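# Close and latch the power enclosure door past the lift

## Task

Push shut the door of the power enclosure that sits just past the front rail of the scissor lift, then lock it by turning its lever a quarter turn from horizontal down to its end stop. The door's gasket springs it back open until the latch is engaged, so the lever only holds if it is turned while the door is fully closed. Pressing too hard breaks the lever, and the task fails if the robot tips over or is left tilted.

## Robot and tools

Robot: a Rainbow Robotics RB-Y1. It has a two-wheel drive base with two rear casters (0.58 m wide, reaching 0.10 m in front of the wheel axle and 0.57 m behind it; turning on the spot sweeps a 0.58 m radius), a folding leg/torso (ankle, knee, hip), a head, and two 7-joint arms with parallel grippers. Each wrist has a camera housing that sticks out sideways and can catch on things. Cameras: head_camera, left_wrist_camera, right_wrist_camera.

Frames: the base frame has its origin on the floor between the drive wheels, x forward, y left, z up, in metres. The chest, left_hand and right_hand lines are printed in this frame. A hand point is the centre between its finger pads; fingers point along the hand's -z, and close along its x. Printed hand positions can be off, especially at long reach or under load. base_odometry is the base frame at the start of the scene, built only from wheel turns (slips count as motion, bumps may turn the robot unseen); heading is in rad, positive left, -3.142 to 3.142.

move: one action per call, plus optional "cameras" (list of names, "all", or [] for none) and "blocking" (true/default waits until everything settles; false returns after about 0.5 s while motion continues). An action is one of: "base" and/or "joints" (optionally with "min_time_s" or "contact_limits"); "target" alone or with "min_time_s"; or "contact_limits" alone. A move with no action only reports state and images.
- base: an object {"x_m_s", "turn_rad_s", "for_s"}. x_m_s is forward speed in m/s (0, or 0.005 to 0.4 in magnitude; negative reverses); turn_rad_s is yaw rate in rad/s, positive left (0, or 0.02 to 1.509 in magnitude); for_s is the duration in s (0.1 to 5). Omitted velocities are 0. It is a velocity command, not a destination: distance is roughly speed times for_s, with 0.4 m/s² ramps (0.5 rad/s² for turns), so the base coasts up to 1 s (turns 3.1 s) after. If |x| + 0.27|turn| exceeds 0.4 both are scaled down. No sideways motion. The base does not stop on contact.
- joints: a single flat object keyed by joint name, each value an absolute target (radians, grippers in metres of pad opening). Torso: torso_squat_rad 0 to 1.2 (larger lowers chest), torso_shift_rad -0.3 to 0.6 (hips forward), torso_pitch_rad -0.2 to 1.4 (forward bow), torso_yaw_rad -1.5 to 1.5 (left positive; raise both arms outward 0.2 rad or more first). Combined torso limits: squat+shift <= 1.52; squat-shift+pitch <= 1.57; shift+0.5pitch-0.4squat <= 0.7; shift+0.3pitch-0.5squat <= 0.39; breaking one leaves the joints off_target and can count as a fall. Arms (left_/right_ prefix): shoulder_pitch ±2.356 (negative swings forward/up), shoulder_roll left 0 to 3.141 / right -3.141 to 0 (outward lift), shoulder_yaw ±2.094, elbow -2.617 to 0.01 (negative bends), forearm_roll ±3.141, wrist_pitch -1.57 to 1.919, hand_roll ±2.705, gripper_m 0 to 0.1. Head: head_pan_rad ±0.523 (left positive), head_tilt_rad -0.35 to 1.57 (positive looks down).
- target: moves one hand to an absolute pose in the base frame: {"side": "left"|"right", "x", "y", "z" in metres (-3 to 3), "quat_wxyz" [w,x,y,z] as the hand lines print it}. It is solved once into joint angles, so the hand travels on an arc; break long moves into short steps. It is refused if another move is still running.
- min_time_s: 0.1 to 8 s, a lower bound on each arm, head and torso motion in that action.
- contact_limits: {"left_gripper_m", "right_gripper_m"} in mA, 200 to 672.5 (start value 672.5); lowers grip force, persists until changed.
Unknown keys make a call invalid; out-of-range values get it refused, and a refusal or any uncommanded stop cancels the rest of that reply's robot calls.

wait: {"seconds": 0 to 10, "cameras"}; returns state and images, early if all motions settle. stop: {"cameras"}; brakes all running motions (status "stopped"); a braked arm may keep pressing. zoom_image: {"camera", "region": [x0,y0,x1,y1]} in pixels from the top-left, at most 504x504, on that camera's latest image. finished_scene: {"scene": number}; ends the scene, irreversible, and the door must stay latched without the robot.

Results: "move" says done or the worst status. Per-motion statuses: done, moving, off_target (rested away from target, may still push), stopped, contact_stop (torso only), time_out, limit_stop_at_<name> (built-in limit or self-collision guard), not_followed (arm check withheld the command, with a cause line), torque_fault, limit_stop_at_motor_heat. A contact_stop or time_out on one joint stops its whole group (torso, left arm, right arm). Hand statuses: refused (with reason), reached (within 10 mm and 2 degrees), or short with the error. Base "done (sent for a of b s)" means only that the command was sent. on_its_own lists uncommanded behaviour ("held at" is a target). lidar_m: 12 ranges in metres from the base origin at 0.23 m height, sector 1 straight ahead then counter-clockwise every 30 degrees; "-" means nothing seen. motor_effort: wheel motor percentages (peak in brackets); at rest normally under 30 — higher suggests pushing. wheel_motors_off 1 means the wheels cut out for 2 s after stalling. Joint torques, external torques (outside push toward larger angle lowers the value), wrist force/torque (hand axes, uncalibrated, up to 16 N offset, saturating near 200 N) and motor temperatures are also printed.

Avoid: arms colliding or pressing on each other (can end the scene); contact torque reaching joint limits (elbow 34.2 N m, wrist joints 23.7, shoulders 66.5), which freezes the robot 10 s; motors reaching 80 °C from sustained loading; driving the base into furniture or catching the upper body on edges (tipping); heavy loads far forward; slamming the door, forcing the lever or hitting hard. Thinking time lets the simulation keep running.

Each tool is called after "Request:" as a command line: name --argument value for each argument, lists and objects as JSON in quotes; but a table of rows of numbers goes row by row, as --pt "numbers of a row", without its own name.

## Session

Request:
move --joints '{"head_pan_rad":0.5,"head_tilt_rad":0.2}' --cameras '["head_camera"]'

Request:
move --joints '{"head_pan_rad":-0.5,"head_tilt_rad":0.2}' --cameras '["head_camera"]'

Request:
move --joints '{"head_pan_rad":0,"head_tilt_rad":0.3}' --cameras '["head_camera"]'

Scene clock: 1.00 s.
Joint torques (N m): left_arm=[-3.59 0.48 -0.11 -1.43 0 -0.67 -0.16] | right_arm=[-0.23 -1.69 0.03 0.24 0.25 -0.51 -0.02]
External joint torques (N m): left_arm=[-0.07 -0.47 -0.17 0.11 -0.01 0 -0.14] | right_arm=[-0.11 -0.16 0.11 -0.29 0.24 -0.27 -0.03]
Motor temperatures (°C): left_arm=[39 49 38 46 41 44 52] | right_arm=[36 45 38 47 41 46 42]
Wrist force (N): left_arm=[-7.9 9.9 4.1] | right_arm=[-3.5 12.3 -3.3]
Wrist torque (N m): left_arm=[-0.62 -1.49 0.38] | right_arm=[-1.82 0.29 0.69]
Wrist force, peak (N): left_arm=[-8.1 10.2 4.3] | right_arm=[-3.3 12.9 -3.6]
move: done
base_odometry: x=+0.000 y=+0.000 heading=+0.000
lidar_m: 0.72 0.52 0.50 3.41 1.35 0.86 1.20 0.79 1.25 1.07 0.43 0.43
base_status: not commanded
joint_positions: torso_squat_rad=+0.350 torso_shift_rad=+0.000 torso_pitch_rad=+0.000 torso_yaw_rad=+0.000 left_shoulder_pitch_rad=-0.038 left_shoulder_roll_rad=+0.024 left_shoulder_yaw_rad=+0.034 left_elbow_rad=-0.207 left_forearm_roll_rad=+0.044 left_wrist_pitch_rad=-0.042 left_hand_roll_rad=+0.037 left_gripper_m=+0.099 right_shoulder_pitch_rad=+0.049 right_shoulder_roll_rad=-0.039 right_shoulder_yaw_rad=+0.017 right_elbow_rad=-0.104 right_forearm_roll_rad=+0.048 right_wrist_pitch_rad=-0.041 right_hand_roll_rad=-0.042 right_gripper_m=+0.101 head_pan_rad=+0.500 head_tilt_rad=+0.200
joint_status: all done
wheel_motors_off: 0
motor_effort: left_wheel=+0(1) right_wheel=-1(2)
chest: x=-0.2280 y=-0.0001 z=+1.2475 quat_wxyz=(+1.000, +0.000, +0.000, +0.000)
left_hand: x=-0.0911 y=+0.2406 z=+0.5759 quat_wxyz=(+0.989, +0.008, -0.142, +0.049)
right_hand: x=-0.2037 y=-0.2487 z=+0.5641 quat_wxyz=(+0.999, -0.018, -0.049, +0.005)
Images, in order (width x height): head_camera 896x504.

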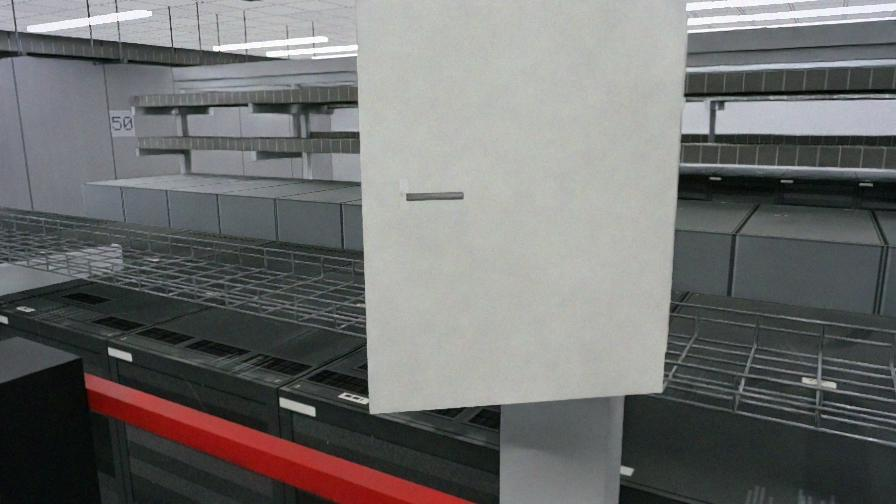

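Scene clock: 2.33 s.
Joint torques (N m): left_arm=[-3.65 0.73 0.11 -1.56 -0.03 -0.6 -0.19] | right_arm=[-0.34 -1.13 0.33 0.18 0.12 -0.4 -0.22]
External joint torques (N m): left_arm=[-0.13 -0.22 0.06 -0.02 -0.04 0.08 -0.17] | right_arm=[-0.22 0.4 0.4 -0.35 0.11 -0.17 -0.22]
Wrist force (N): left_arm=[-7.8 10.3 4.1] | right_arm=[-3.2 12.2 -3.2]
Wrist torque (N m): left_arm=[-0.67 -1.48 0.38] | right_arm=[-1.79 0.27 0.70]
Wrist force, peak (N): left_arm=[-7.9 10.3 4.3] | right_arm=[-3.4 13.0 -3.6]
move: done
base_odometry: x=+0.000 y=+0.000 heading=+0.000
lidar_m: 0.71 0.52 0.50 3.42 1.35 0.86 1.20 0.80 1.24 1.07 0.42 0.43
base_status: not commanded
joint_positions: torso_squat_rad=+0.350 torso_shift_rad=+0.000 torso_pitch_rad=+0.000 torso_yaw_rad=+0.000 left_shoulder_pitch_rad=-0.038 left_shoulder_roll_rad=+0.024 left_shoulder_yaw_rad=+0.034 left_elbow_rad=-0.207 left_forearm_roll_rad=+0.044 left_wrist_pitch_rad=-0.042 left_hand_roll_rad=+0.037 left_gripper_m=+0.099 right_shoulder_pitch_rad=+0.049 right_shoulder_roll_rad=-0.039 right_shoulder_yaw_rad=+0.017 right_elbow_rad=-0.104 right_forearm_roll_rad=+0.048 right_wrist_pitch_rad=-0.041 right_hand_roll_rad=-0.042 right_gripper_m=+0.101 head_pan_rad=-0.500 head_tilt_rad=+0.200
joint_status: all done
wheel_motors_off: 0
motor_effort: left_wheel=+0(1) right_wheel=+0(2)
chest: x=-0.2280 y=-0.0001 z=+1.2475 quat_wxyz=(+1.000, +0.000, +0.000, +0.000)
left_hand: x=-0.0911 y=+0.2406 z=+0.5759 quat_wxyz=(+0.989, +0.008, -0.142, +0.049)
right_hand: x=-0.2037 y=-0.2487 z=+0.5641 quat_wxyz=(+0.999, -0.018, -0.049, +0.005)
Images, in order (width x height): head_camera 896x504.

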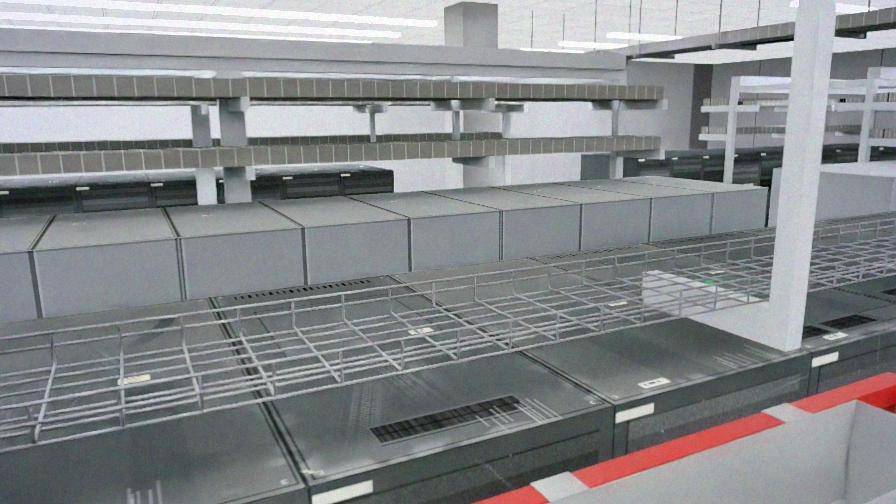

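Scene clock: 3.33 s.
Joint torques (N m): left_arm=[-3.64 0.71 -0.23 -1.52 0 -0.65 -0.19] | right_arm=[-0.51 -1.52 -0.62 0.17 0.16 -0.48 -0.1]
External joint torques (N m): left_arm=[-0.13 -0.24 -0.29 0.02 -0.01 0.02 -0.17] | right_arm=[-0.4 0.01 -0.54 -0.36 0.15 -0.24 -0.11]
Wrist force (N): left_arm=[-8.1 9.8 4.4] | right_arm=[-3.1 12.6 -3.3]
Wrist torque (N m): left_arm=[-0.62 -1.53 0.37] | right_arm=[-1.82 0.30 0.69]
Wrist force, peak (N): left_arm=[-8.0 10.4 4.4] | right_arm=[-3.3 12.6 -3.7]
move: done
base_odometry: x=+0.000 y=+0.000 heading=+0.000
lidar_m: 0.71 0.52 0.50 3.42 1.36 0.86 1.20 0.80 1.24 1.07 0.43 0.44
base_status: not commanded
joint_positions: torso_squat_rad=+0.350 torso_shift_rad=+0.000 torso_pitch_rad=+0.000 torso_yaw_rad=+0.000 left_shoulder_pitch_rad=-0.038 left_shoulder_roll_rad=+0.024 left_shoulder_yaw_rad=+0.034 left_elbow_rad=-0.207 left_forearm_roll_rad=+0.044 left_wrist_pitch_rad=-0.042 left_hand_roll_rad=+0.037 left_gripper_m=+0.099 right_shoulder_pitch_rad=+0.049 right_shoulder_roll_rad=-0.039 right_shoulder_yaw_rad=+0.017 right_elbow_rad=-0.104 right_forearm_roll_rad=+0.048 right_wrist_pitch_rad=-0.041 right_hand_roll_rad=-0.042 right_gripper_m=+0.101 head_pan_rad=+0.000 head_tilt_rad=+0.300
joint_status: all done
wheel_motors_off: 0
motor_effort: left_wheel=+0(1) right_wheel=+0(3)
chest: x=-0.2280 y=-0.0001 z=+1.2475 quat_wxyz=(+1.000, +0.000, +0.000, +0.000)
left_hand: x=-0.0911 y=+0.2406 z=+0.5759 quat_wxyz=(+0.989, +0.008, -0.142, +0.049)
right_hand: x=-0.2037 y=-0.2487 z=+0.5641 quat_wxyz=(+0.999, -0.018, -0.049, +0.005)
Images, in order (width x height): head_camera 896x504.

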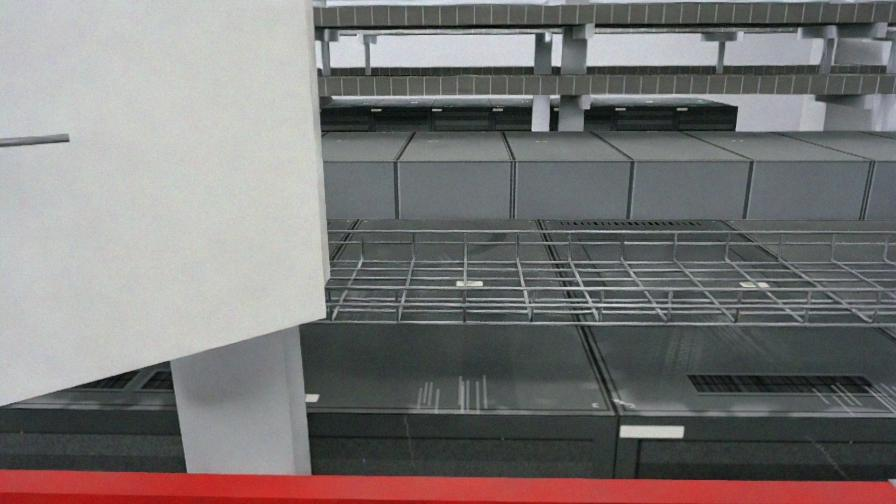

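Request:
move --base '{"x_m_s":-0.2,"for_s":0.5}' --joints '{"torso_squat_rad":0,"left_shoulder_pitch_rad":0.7,"right_shoulder_pitch_rad":0.7,"left_shoulder_roll_rad":0.15,"right_shoulder_roll_rad":-0.15,"left_elbow_rad":-2.3,"right_elbow_rad":-2.3,"left_gripper_m":0,"right_gripper_m":0}' --cameras '[]'

Request:
move --base '{"turn_rad_s":0.5,"for_s":3.14}' --joints '{"left_shoulder_pitch_rad":-1.1,"left_shoulder_roll_rad":0.5,"left_shoulder_yaw_rad":0.05,"left_elbow_rad":-2.4,"left_forearm_roll_rad":0.2,"left_wrist_pitch_rad":1.9,"left_hand_roll_rad":0.4,"right_shoulder_pitch_rad":-1.2,"right_shoulder_roll_rad":-0.6,"right_shoulder_yaw_rad":-0.05,"right_elbow_rad":-2.3,"right_forearm_roll_rad":-0.3,"right_wrist_pitch_rad":1.9,"right_hand_roll_rad":-0.5}' --cameras '["head_camera"]'

Scene clock: 29.07 s.
Joint torques (N m): left_arm=[0.4 3.39 1.95 -9.8 0 -1.62 -0.26] | right_arm=[0.62 -3.96 -2.51 -9.82 0.27 -2.27 -0.03]
External joint torques (N m): left_arm=[0.71 0.68 -0.37 0.85 -0.05 0.34 -0.21] | right_arm=[0.41 -1.38 -0.44 0.2 0.07 -0.43 -0.08]
Wrist force (N): left_arm=[-12.2 9.0 10.7] | right_arm=[-8.7 13.7 3.4]
Wrist torque (N m): left_arm=[-0.46 -1.75 0.43] | right_arm=[-1.98 -0.05 0.64]
Wrist force, peak (N): left_arm=[-12.4 9.1 11.4] | right_arm=[-8.9 13.7 3.5]
move: done
base_odometry: x=-0.100 y=+0.000 heading=-0.002
lidar_m: 0.82 0.57 1.18 3.71 1.30 0.78 1.15 0.70 1.19 2.78 1.08 0.51
base_status: done (sent for 0.5 of 0.5 s)
joint_positions: torso_squat_rad=+0.000 torso_shift_rad=+0.000 torso_pitch_rad=+0.000 torso_yaw_rad=+0.000 left_shoulder_pitch_rad=+0.700 left_shoulder_roll_rad=+0.150 left_shoulder_yaw_rad=+0.034 left_elbow_rad=-2.300 left_forearm_roll_rad=+0.044 left_wrist_pitch_rad=-0.042 left_hand_roll_rad=+0.037 left_gripper_m=+0.000 right_shoulder_pitch_rad=+0.700 right_shoulder_roll_rad=-0.150 right_shoulder_yaw_rad=+0.017 right_elbow_rad=-2.300 right_forearm_roll_rad=+0.048 right_wrist_pitch_rad=-0.041 right_hand_roll_rad=-0.042 right_gripper_m=+0.001 head_pan_rad=+0.000 head_tilt_rad=+0.300
joint_status: all done
wheel_motors_off: 0
motor_effort: left_wheel=-14(25) right_wheel=+17(37)
chest: x=-0.2280 y=-0.0001 z=+1.2899 quat_wxyz=(+1.000, +0.000, +0.000, +0.000)
left_hand: x=+0.1023 y=+0.3215 z=+1.1511 quat_wxyz=(+0.667, +0.101, -0.738, +0.000)
right_hand: x=+0.1052 y=-0.3006 z=+1.1462 quat_wxyz=(+0.670, -0.106, -0.734, +0.032)

Scene clock: 33.60 s.
Joint torques (N m): left_arm=[-15.59 5.65 3.45 0.06 -0.65 -1.77 -0.17] | right_arm=[-16.88 -7.24 -4.04 0.58 0.85 -2.23 0.04]
External joint torques (N m): left_arm=[0.38 -0.27 -0.22 -0.39 0.19 0.04 -0.12] | right_arm=[-0.81 -0.8 -0.49 -0.05 0.06 -0.55 -0.02]
Wrist force (N): left_arm=[-12.5 9.8 10.2] | right_arm=[-8.6 12.3 2.9]
Wrist torque (N m): left_arm=[-0.50 -1.75 0.46] | right_arm=[-1.87 -0.01 0.64]
Wrist force, peak (N): left_arm=[-12.7 9.8 11.2] | right_arm=[-10.0 12.7 3.7]
move: done
base_odometry: x=-0.100 y=+0.000 heading=+1.564
lidar_m: 3.67 1.28 0.74 1.14 0.72 1.21 2.82 1.08 0.51 0.79 0.57 1.18
base_status: done (sent for 3.13 of 3.13 s)
joint_positions: torso_squat_rad=+0.000 torso_shift_rad=+0.000 torso_pitch_rad=+0.000 torso_yaw_rad=+0.000 left_shoulder_pitch_rad=-1.100 left_shoulder_roll_rad=+0.500 left_shoulder_yaw_rad=+0.050 left_elbow_rad=-2.400 left_forearm_roll_rad=+0.200 left_wrist_pitch_rad=+1.900 left_hand_roll_rad=+0.400 left_gripper_m=+0.000 right_shoulder_pitch_rad=-1.200 right_shoulder_roll_rad=-0.600 right_shoulder_yaw_rad=-0.050 right_elbow_rad=-2.300 right_forearm_roll_rad=-0.300 right_wrist_pitch_rad=+1.900 right_hand_roll_rad=-0.500 right_gripper_m=+0.001 head_pan_rad=+0.000 head_tilt_rad=+0.300
joint_status: all done
wheel_motors_off: 0
motor_effort: left_wheel=+2(32) right_wheel=+14(55)
chest: x=-0.2281 y=-0.0002 z=+1.2899 quat_wxyz=(+1.000, +0.000, +0.000, +0.000)
left_hand: x=+0.1988 y=+0.1839 z=+1.5270 quat_wxyz=(+0.702, +0.002, -0.711, -0.029)
right_hand: x=+0.2034 y=-0.1910 z=+1.5561 quat_wxyz=(+0.706, +0.013, -0.708, +0.011)
Images, in order (width x height): head_camera 896x504.

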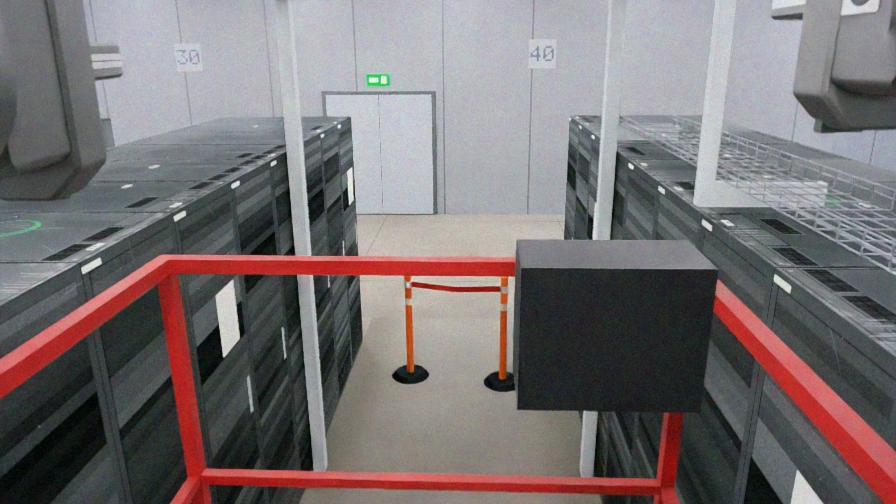

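Request:
move --base '{"x_m_s":0.3,"for_s":1.4}' --cameras '[]'

Request:
move --base '{"turn_rad_s":-0.5,"for_s":3.12}' --joints '{"head_pan_rad":0,"head_tilt_rad":0.2}' --cameras '["head_camera"]'

Scene clock: 38.70 s.
Joint torques (N m): left_arm=[-15.43 5.41 3.62 0.1 -0.67 -1.72 -0.11] | right_arm=[-16.53 -6.98 -4.48 0.23 0.97 -2.24 0]
External joint torques (N m): left_arm=[0.55 -0.51 -0.05 -0.34 0.16 0.09 -0.05] | right_arm=[-0.45 -0.53 -0.93 -0.39 0.18 -0.56 -0.06]
Wrist force (N): left_arm=[-12.7 9.5 10.1] | right_arm=[-8.3 11.9 2.6]
Wrist torque (N m): left_arm=[-0.51 -1.79 0.45] | right_arm=[-1.83 0.03 0.64]
Wrist force, peak (N): left_arm=[-12.8 10.1 10.7] | right_arm=[-9.0 12.8 2.7]
move: done
base_odometry: x=-0.098 y=+0.420 heading=+1.565
lidar_m: 3.37 0.92 1.14 0.63 0.97 0.96 1.48 0.83 0.77 0.44 0.89 0.82
base_status: done (sent for 1.4 of 1.4 s)
joint_positions: torso_squat_rad=+0.000 torso_shift_rad=+0.000 torso_pitch_rad=+0.000 torso_yaw_rad=+0.000 left_shoulder_pitch_rad=-1.100 left_shoulder_roll_rad=+0.500 left_shoulder_yaw_rad=+0.050 left_elbow_rad=-2.400 left_forearm_roll_rad=+0.200 left_wrist_pitch_rad=+1.900 left_hand_roll_rad=+0.400 left_gripper_m=+0.000 right_shoulder_pitch_rad=-1.200 right_shoulder_roll_rad=-0.600 right_shoulder_yaw_rad=-0.050 right_elbow_rad=-2.300 right_forearm_roll_rad=-0.300 right_wrist_pitch_rad=+1.900 right_hand_roll_rad=-0.500 right_gripper_m=+0.001 head_pan_rad=+0.000 head_tilt_rad=+0.300
joint_status: not commanded
wheel_motors_off: 0
motor_effort: left_wheel=+2(29) right_wheel=-8(44)
chest: x=-0.2279 y=-0.0002 z=+1.2899 quat_wxyz=(+1.000, +0.000, +0.000, +0.000)
left_hand: x=+0.1990 y=+0.1839 z=+1.5269 quat_wxyz=(+0.703, +0.002, -0.711, -0.029)
right_hand: x=+0.2036 y=-0.1910 z=+1.5560 quat_wxyz=(+0.706, +0.013, -0.707, +0.011)

Scene clock: 43.20 s.
Joint torques (N m): left_arm=[-15.59 5.49 3.37 0.19 -0.59 -1.57 -0.1] | right_arm=[-16.91 -7.18 -4.18 0.18 1 -2.18 -0.07]
External joint torques (N m): left_arm=[0.4 -0.4 -0.28 -0.26 0.25 0.25 -0.04] | right_arm=[-0.85 -0.7 -0.61 -0.46 0.2 -0.51 -0.12]
Wrist force (N): left_arm=[-12.4 9.6 9.9] | right_arm=[-8.7 12.4 2.9]
Wrist torque (N m): left_arm=[-0.51 -1.76 0.45] | right_arm=[-1.87 -0.02 0.63]
Wrist force, peak (N): left_arm=[-13.0 10.0 10.0] | right_arm=[-8.5 13.0 2.8]
move: done
base_odometry: x=-0.098 y=+0.420 heading=-0.001
lidar_m: 0.44 0.89 0.82 3.46 0.95 1.17 0.63 1.16 0.93 2.88 0.83 0.77
base_status: done (sent for 3.13 of 3.13 s)
joint_positions: torso_squat_rad=+0.000 torso_shift_rad=+0.000 torso_pitch_rad=+0.000 torso_yaw_rad=+0.000 left_shoulder_pitch_rad=-1.100 left_shoulder_roll_rad=+0.500 left_shoulder_yaw_rad=+0.050 left_elbow_rad=-2.400 left_forearm_roll_rad=+0.200 left_wrist_pitch_rad=+1.900 left_hand_roll_rad=+0.400 left_gripper_m=+0.000 right_shoulder_pitch_rad=-1.200 right_shoulder_roll_rad=-0.600 right_shoulder_yaw_rad=-0.050 right_elbow_rad=-2.300 right_forearm_roll_rad=-0.300 right_wrist_pitch_rad=+1.900 right_hand_roll_rad=-0.500 right_gripper_m=+0.001 head_pan_rad=+0.000 head_tilt_rad=+0.200
joint_status: all done
wheel_motors_off: 0
motor_effort: left_wheel=+9(21) right_wheel=+3(41)
chest: x=-0.2279 y=-0.0001 z=+1.2899 quat_wxyz=(+1.000, +0.000, +0.000, +0.000)
left_hand: x=+0.1990 y=+0.1839 z=+1.5269 quat_wxyz=(+0.703, +0.002, -0.711, -0.029)
right_hand: x=+0.2036 y=-0.1910 z=+1.5560 quat_wxyz=(+0.706, +0.013, -0.707, +0.011)
Images, in order (width x height): head_camera 896x504.

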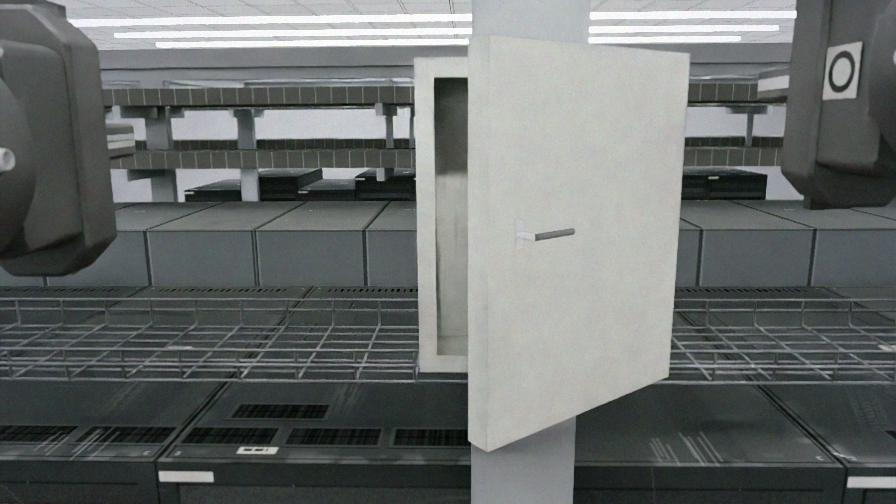

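Request:
move --base '{"x_m_s":0.25,"for_s":0.88}' --cameras '["head_camera","right_wrist_camera"]'

Scene clock: 50.83 s.
Joint torques (N m): left_arm=[-15.75 5.54 3.34 0.22 -0.71 -1.66 -0.15] | right_arm=[-17.47 -7.24 -4.12 0.26 0.92 -2.17 0.09]
External joint torques (N m): left_arm=[0.24 -0.35 -0.32 -0.21 0.12 0.16 -0.1] | right_arm=[-1.4 -0.76 -0.54 -0.36 0.12 -0.49 0.04]
Wrist force (N): left_arm=[-12.1 9.6 9.6] | right_arm=[-8.5 12.1 3.2]
Wrist torque (N m): left_arm=[-0.51 -1.71 0.45] | right_arm=[-1.86 -0.01 0.66]
Wrist force, peak (N): left_arm=[-12.7 10.0 10.5] | right_arm=[-8.7 13.1 3.0]
move: done
base_odometry: x=+0.119 y=+0.419 heading=-0.002
lidar_m: 0.23 0.69 0.71 2.98 1.84 1.09 0.85 1.09 1.64 1.44 0.74 0.55
base_status: done (sent for 0.87 of 0.87 s)
joint_positions: torso_squat_rad=+0.000 torso_shift_rad=+0.000 torso_pitch_rad=+0.000 torso_yaw_rad=+0.000 left_shoulder_pitch_rad=-1.100 left_shoulder_roll_rad=+0.500 left_shoulder_yaw_rad=+0.050 left_elbow_rad=-2.400 left_forearm_roll_rad=+0.200 left_wrist_pitch_rad=+1.900 left_hand_roll_rad=+0.400 left_gripper_m=+0.000 right_shoulder_pitch_rad=-1.200 right_shoulder_roll_rad=-0.600 right_shoulder_yaw_rad=-0.050 right_elbow_rad=-2.300 right_forearm_roll_rad=-0.300 right_wrist_pitch_rad=+1.900 right_hand_roll_rad=-0.500 right_gripper_m=+0.001 head_pan_rad=+0.000 head_tilt_rad=+0.200
joint_status: not commanded
wheel_motors_off: 0
motor_effort: left_wheel=-7(28) right_wheel=+5(41)
chest: x=-0.2280 y=-0.0001 z=+1.2899 quat_wxyz=(+1.000, +0.000, +0.000, +0.000)
left_hand: x=+0.1989 y=+0.1839 z=+1.5269 quat_wxyz=(+0.703, +0.002, -0.711, -0.029)
right_hand: x=+0.2036 y=-0.1910 z=+1.5560 quat_wxyz=(+0.706, +0.013, -0.708, +0.011)
Images, in order (width x height): head_camera 896x504, right_wrist_camera 644x364.

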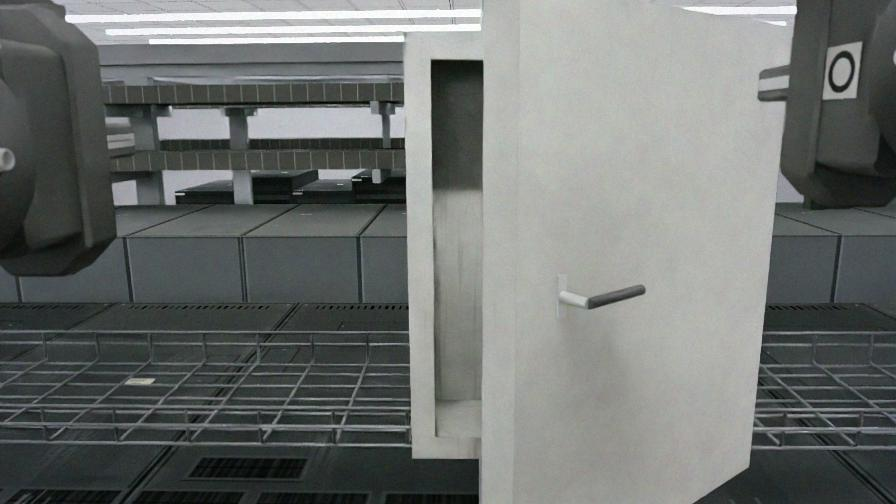

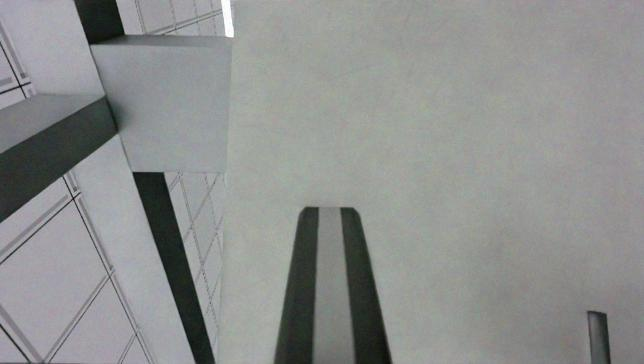

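Request:
move --target '{"side":"right","x":0.26,"y":-0.18,"z":1.54,"quat_wxyz":[0.707,0,-0.707,0]}' --cameras '[]'

Request:
move --target '{"side":"right","x":0.31,"y":-0.155,"z":1.54,"quat_wxyz":[0.707,0,-0.707,0]}' --min_time_s 1.2 --cameras '["head_camera"]'

Request:
move --target '{"side":"right","x":0.335,"y":-0.135,"z":1.54,"quat_wxyz":[0.707,0,-0.707,0]}' --min_time_s 1.2 --cameras '["head_camera"]'

Scene clock: 56.33 s.
Joint torques (N m): left_arm=[-15.43 5.48 3.18 0.28 -0.77 -1.64 -0.15] | right_arm=[-18.92 -6.81 -5.59 -1.75 1.11 -1.74 -0.21]
External joint torques (N m): left_arm=[0.56 -0.42 -0.47 -0.15 0.06 0.18 -0.1] | right_arm=[-1.18 -0.07 -1.03 -0.54 0.21 -0.07 -0.26]
Wrist force (N): left_arm=[-12.9 10.2 10.4] | right_arm=[-8.9 12.1 2.6]
Wrist torque (N m): left_arm=[-0.56 -1.82 0.44] | right_arm=[-1.88 -0.05 0.65]
Wrist force, peak (N): left_arm=[-12.9 10.2 10.4] | right_arm=[-9.8 13.0 2.3]
move: done
base_odometry: x=+0.119 y=+0.419 heading=-0.002
lidar_m: 0.23 0.69 0.71 2.98 1.84 1.10 0.85 1.09 1.65 1.44 0.75 0.55
base_status: not commanded
joint_positions: torso_squat_rad=+0.000 torso_shift_rad=+0.000 torso_pitch_rad=+0.000 torso_yaw_rad=+0.000 left_shoulder_pitch_rad=-1.100 left_shoulder_roll_rad=+0.500 left_shoulder_yaw_rad=+0.050 left_elbow_rad=-2.400 left_forearm_roll_rad=+0.200 left_wrist_pitch_rad=+1.900 left_hand_roll_rad=+0.400 left_gripper_m=+0.000 right_shoulder_pitch_rad=-1.151 right_shoulder_roll_rad=-0.560 right_shoulder_yaw_rad=+0.055 right_elbow_rad=-2.136 right_forearm_roll_rad=-0.171 right_wrist_pitch_rad=+1.697 right_hand_roll_rad=-0.508 right_gripper_m=+0.001 head_pan_rad=+0.000 head_tilt_rad=+0.200
joint_status: all done
wheel_motors_off: 0
motor_effort: left_wheel=-7(7) right_wheel=+6(8)
chest: x=-0.2280 y=-0.0001 z=+1.2899 quat_wxyz=(+1.000, +0.000, +0.000, +0.000)
left_hand: x=+0.1989 y=+0.1839 z=+1.5269 quat_wxyz=(+0.703, +0.002, -0.711, -0.029)
right_hand: x=+0.2601 y=-0.1800 z=+1.5399 quat_wxyz=(+0.707, +0.000, -0.707, +0.000)
right_hand_status: reached (checked arc, planned for 0.5 s): 0 mm and 0.0 deg off.

Scene clock: 57.87 s.
Joint torques (N m): left_arm=[-15.46 5.39 3.5 0.24 -0.68 -1.58 -0.16] | right_arm=[-21.76 -5.43 -4.69 -2.19 0.89 -2.46 -0.36]
External joint torques (N m): left_arm=[0.52 -0.5 -0.15 -0.19 0.16 0.24 -0.11] | right_arm=[-2.24 1.39 0.4 0.44 -0.07 -0.81 -0.42]
Wrist force (N): left_arm=[-12.3 9.6 10.1] | right_arm=[-9.0 11.2 5.8]
Wrist torque (N m): left_arm=[-0.47 -1.74 0.43] | right_arm=[-1.93 0.00 0.63]
Wrist force, peak (N): left_arm=[-12.8 9.9 10.3] | right_arm=[-8.6 8.8 12.2]
move: done
base_odometry: x=+0.119 y=+0.419 heading=-0.002
lidar_m: 0.23 0.69 0.71 2.98 1.84 1.09 0.85 1.09 1.65 1.44 0.74 0.55
base_status: not commanded
joint_positions: torso_squat_rad=+0.000 torso_shift_rad=+0.000 torso_pitch_rad=+0.000 torso_yaw_rad=+0.000 left_shoulder_pitch_rad=-1.100 left_shoulder_roll_rad=+0.500 left_shoulder_yaw_rad=+0.050 left_elbow_rad=-2.400 left_forearm_roll_rad=+0.200 left_wrist_pitch_rad=+1.900 left_hand_roll_rad=+0.400 left_gripper_m=+0.000 right_shoulder_pitch_rad=-1.205 right_shoulder_roll_rad=-0.506 right_shoulder_yaw_rad=+0.134 right_elbow_rad=-1.915 right_forearm_roll_rad=-0.097 right_wrist_pitch_rad=+1.531 right_hand_roll_rad=-0.527 right_gripper_m=+0.001 head_pan_rad=+0.000 head_tilt_rad=+0.200
joint_status: all done
wheel_motors_off: 0
motor_effort: left_wheel=-6(7) right_wheel=+8(8)
chest: x=-0.2281 y=-0.0001 z=+1.2899 quat_wxyz=(+1.000, +0.000, +0.000, +0.000)
left_hand: x=+0.1988 y=+0.1839 z=+1.5270 quat_wxyz=(+0.702, +0.002, -0.711, -0.029)
right_hand: x=+0.3098 y=-0.1554 z=+1.5400 quat_wxyz=(+0.707, +0.000, -0.707, +0.000)
right_hand_status: reached (checked arc, planned for 1.2 s): 0 mm and 0.0 deg off.
Images, in order (width x height): head_camera 896x504.

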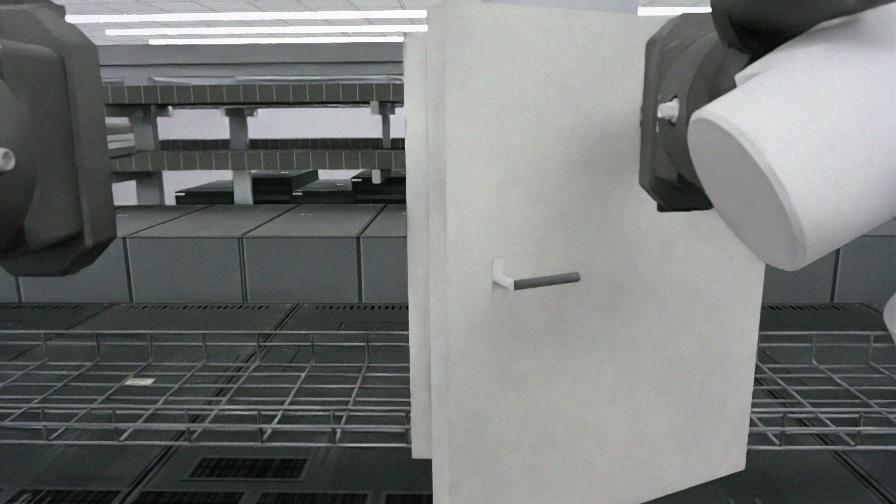

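Scene clock: 59.40 s.
Joint torques (N m): left_arm=[-15.73 5.44 3.51 0.2 -0.7 -1.63 -0.17] | right_arm=[-22.24 -5.9 -4.65 -2.79 1.08 -2.39 -0.21]
External joint torques (N m): left_arm=[0.25 -0.46 -0.15 -0.24 0.14 0.19 -0.11] | right_arm=[-1.81 0.98 0.65 0.52 0.07 -0.76 -0.26]
Wrist force (N): left_arm=[-12.8 9.9 10.0] | right_arm=[-9.3 11.0 6.6]
Wrist torque (N m): left_arm=[-0.55 -1.79 0.46] | right_arm=[-1.87 -0.07 0.63]
Wrist force, peak (N): left_arm=[-12.5 10.1 10.4] | right_arm=[-9.1 11.6 7.0]
move: done
base_odometry: x=+0.119 y=+0.419 heading=-0.002
lidar_m: 0.23 0.69 0.71 2.98 1.84 1.10 0.85 1.09 1.65 1.44 0.75 0.55
base_status: not commanded
joint_positions: torso_squat_rad=+0.000 torso_shift_rad=+0.000 torso_pitch_rad=+0.000 torso_yaw_rad=+0.000 left_shoulder_pitch_rad=-1.100 left_shoulder_roll_rad=+0.500 left_shoulder_yaw_rad=+0.050 left_elbow_rad=-2.400 left_forearm_roll_rad=+0.200 left_wrist_pitch_rad=+1.900 left_hand_roll_rad=+0.400 left_gripper_m=+0.000 right_shoulder_pitch_rad=-1.252 right_shoulder_roll_rad=-0.465 right_shoulder_yaw_rad=+0.179 right_elbow_rad=-1.783 right_forearm_roll_rad=-0.052 right_wrist_pitch_rad=+1.450 right_hand_roll_rad=-0.549 right_gripper_m=+0.001 head_pan_rad=+0.000 head_tilt_rad=+0.200
joint_status: all done
wheel_motors_off: 0
motor_effort: left_wheel=-7(7) right_wheel=+6(9)
chest: x=-0.2281 y=-0.0002 z=+1.2899 quat_wxyz=(+1.000, +0.000, +0.000, +0.000)
left_hand: x=+0.1988 y=+0.1839 z=+1.5270 quat_wxyz=(+0.702, +0.002, -0.711, -0.029)
right_hand: x=+0.3347 y=-0.1354 z=+1.5398 quat_wxyz=(+0.707, +0.000, -0.707, +0.000)
right_hand_status: reached (checked arc, planned for 1.2 s): 1 mm and 0.0 deg off.
Images, in order (width x height): head_camera 896x504.

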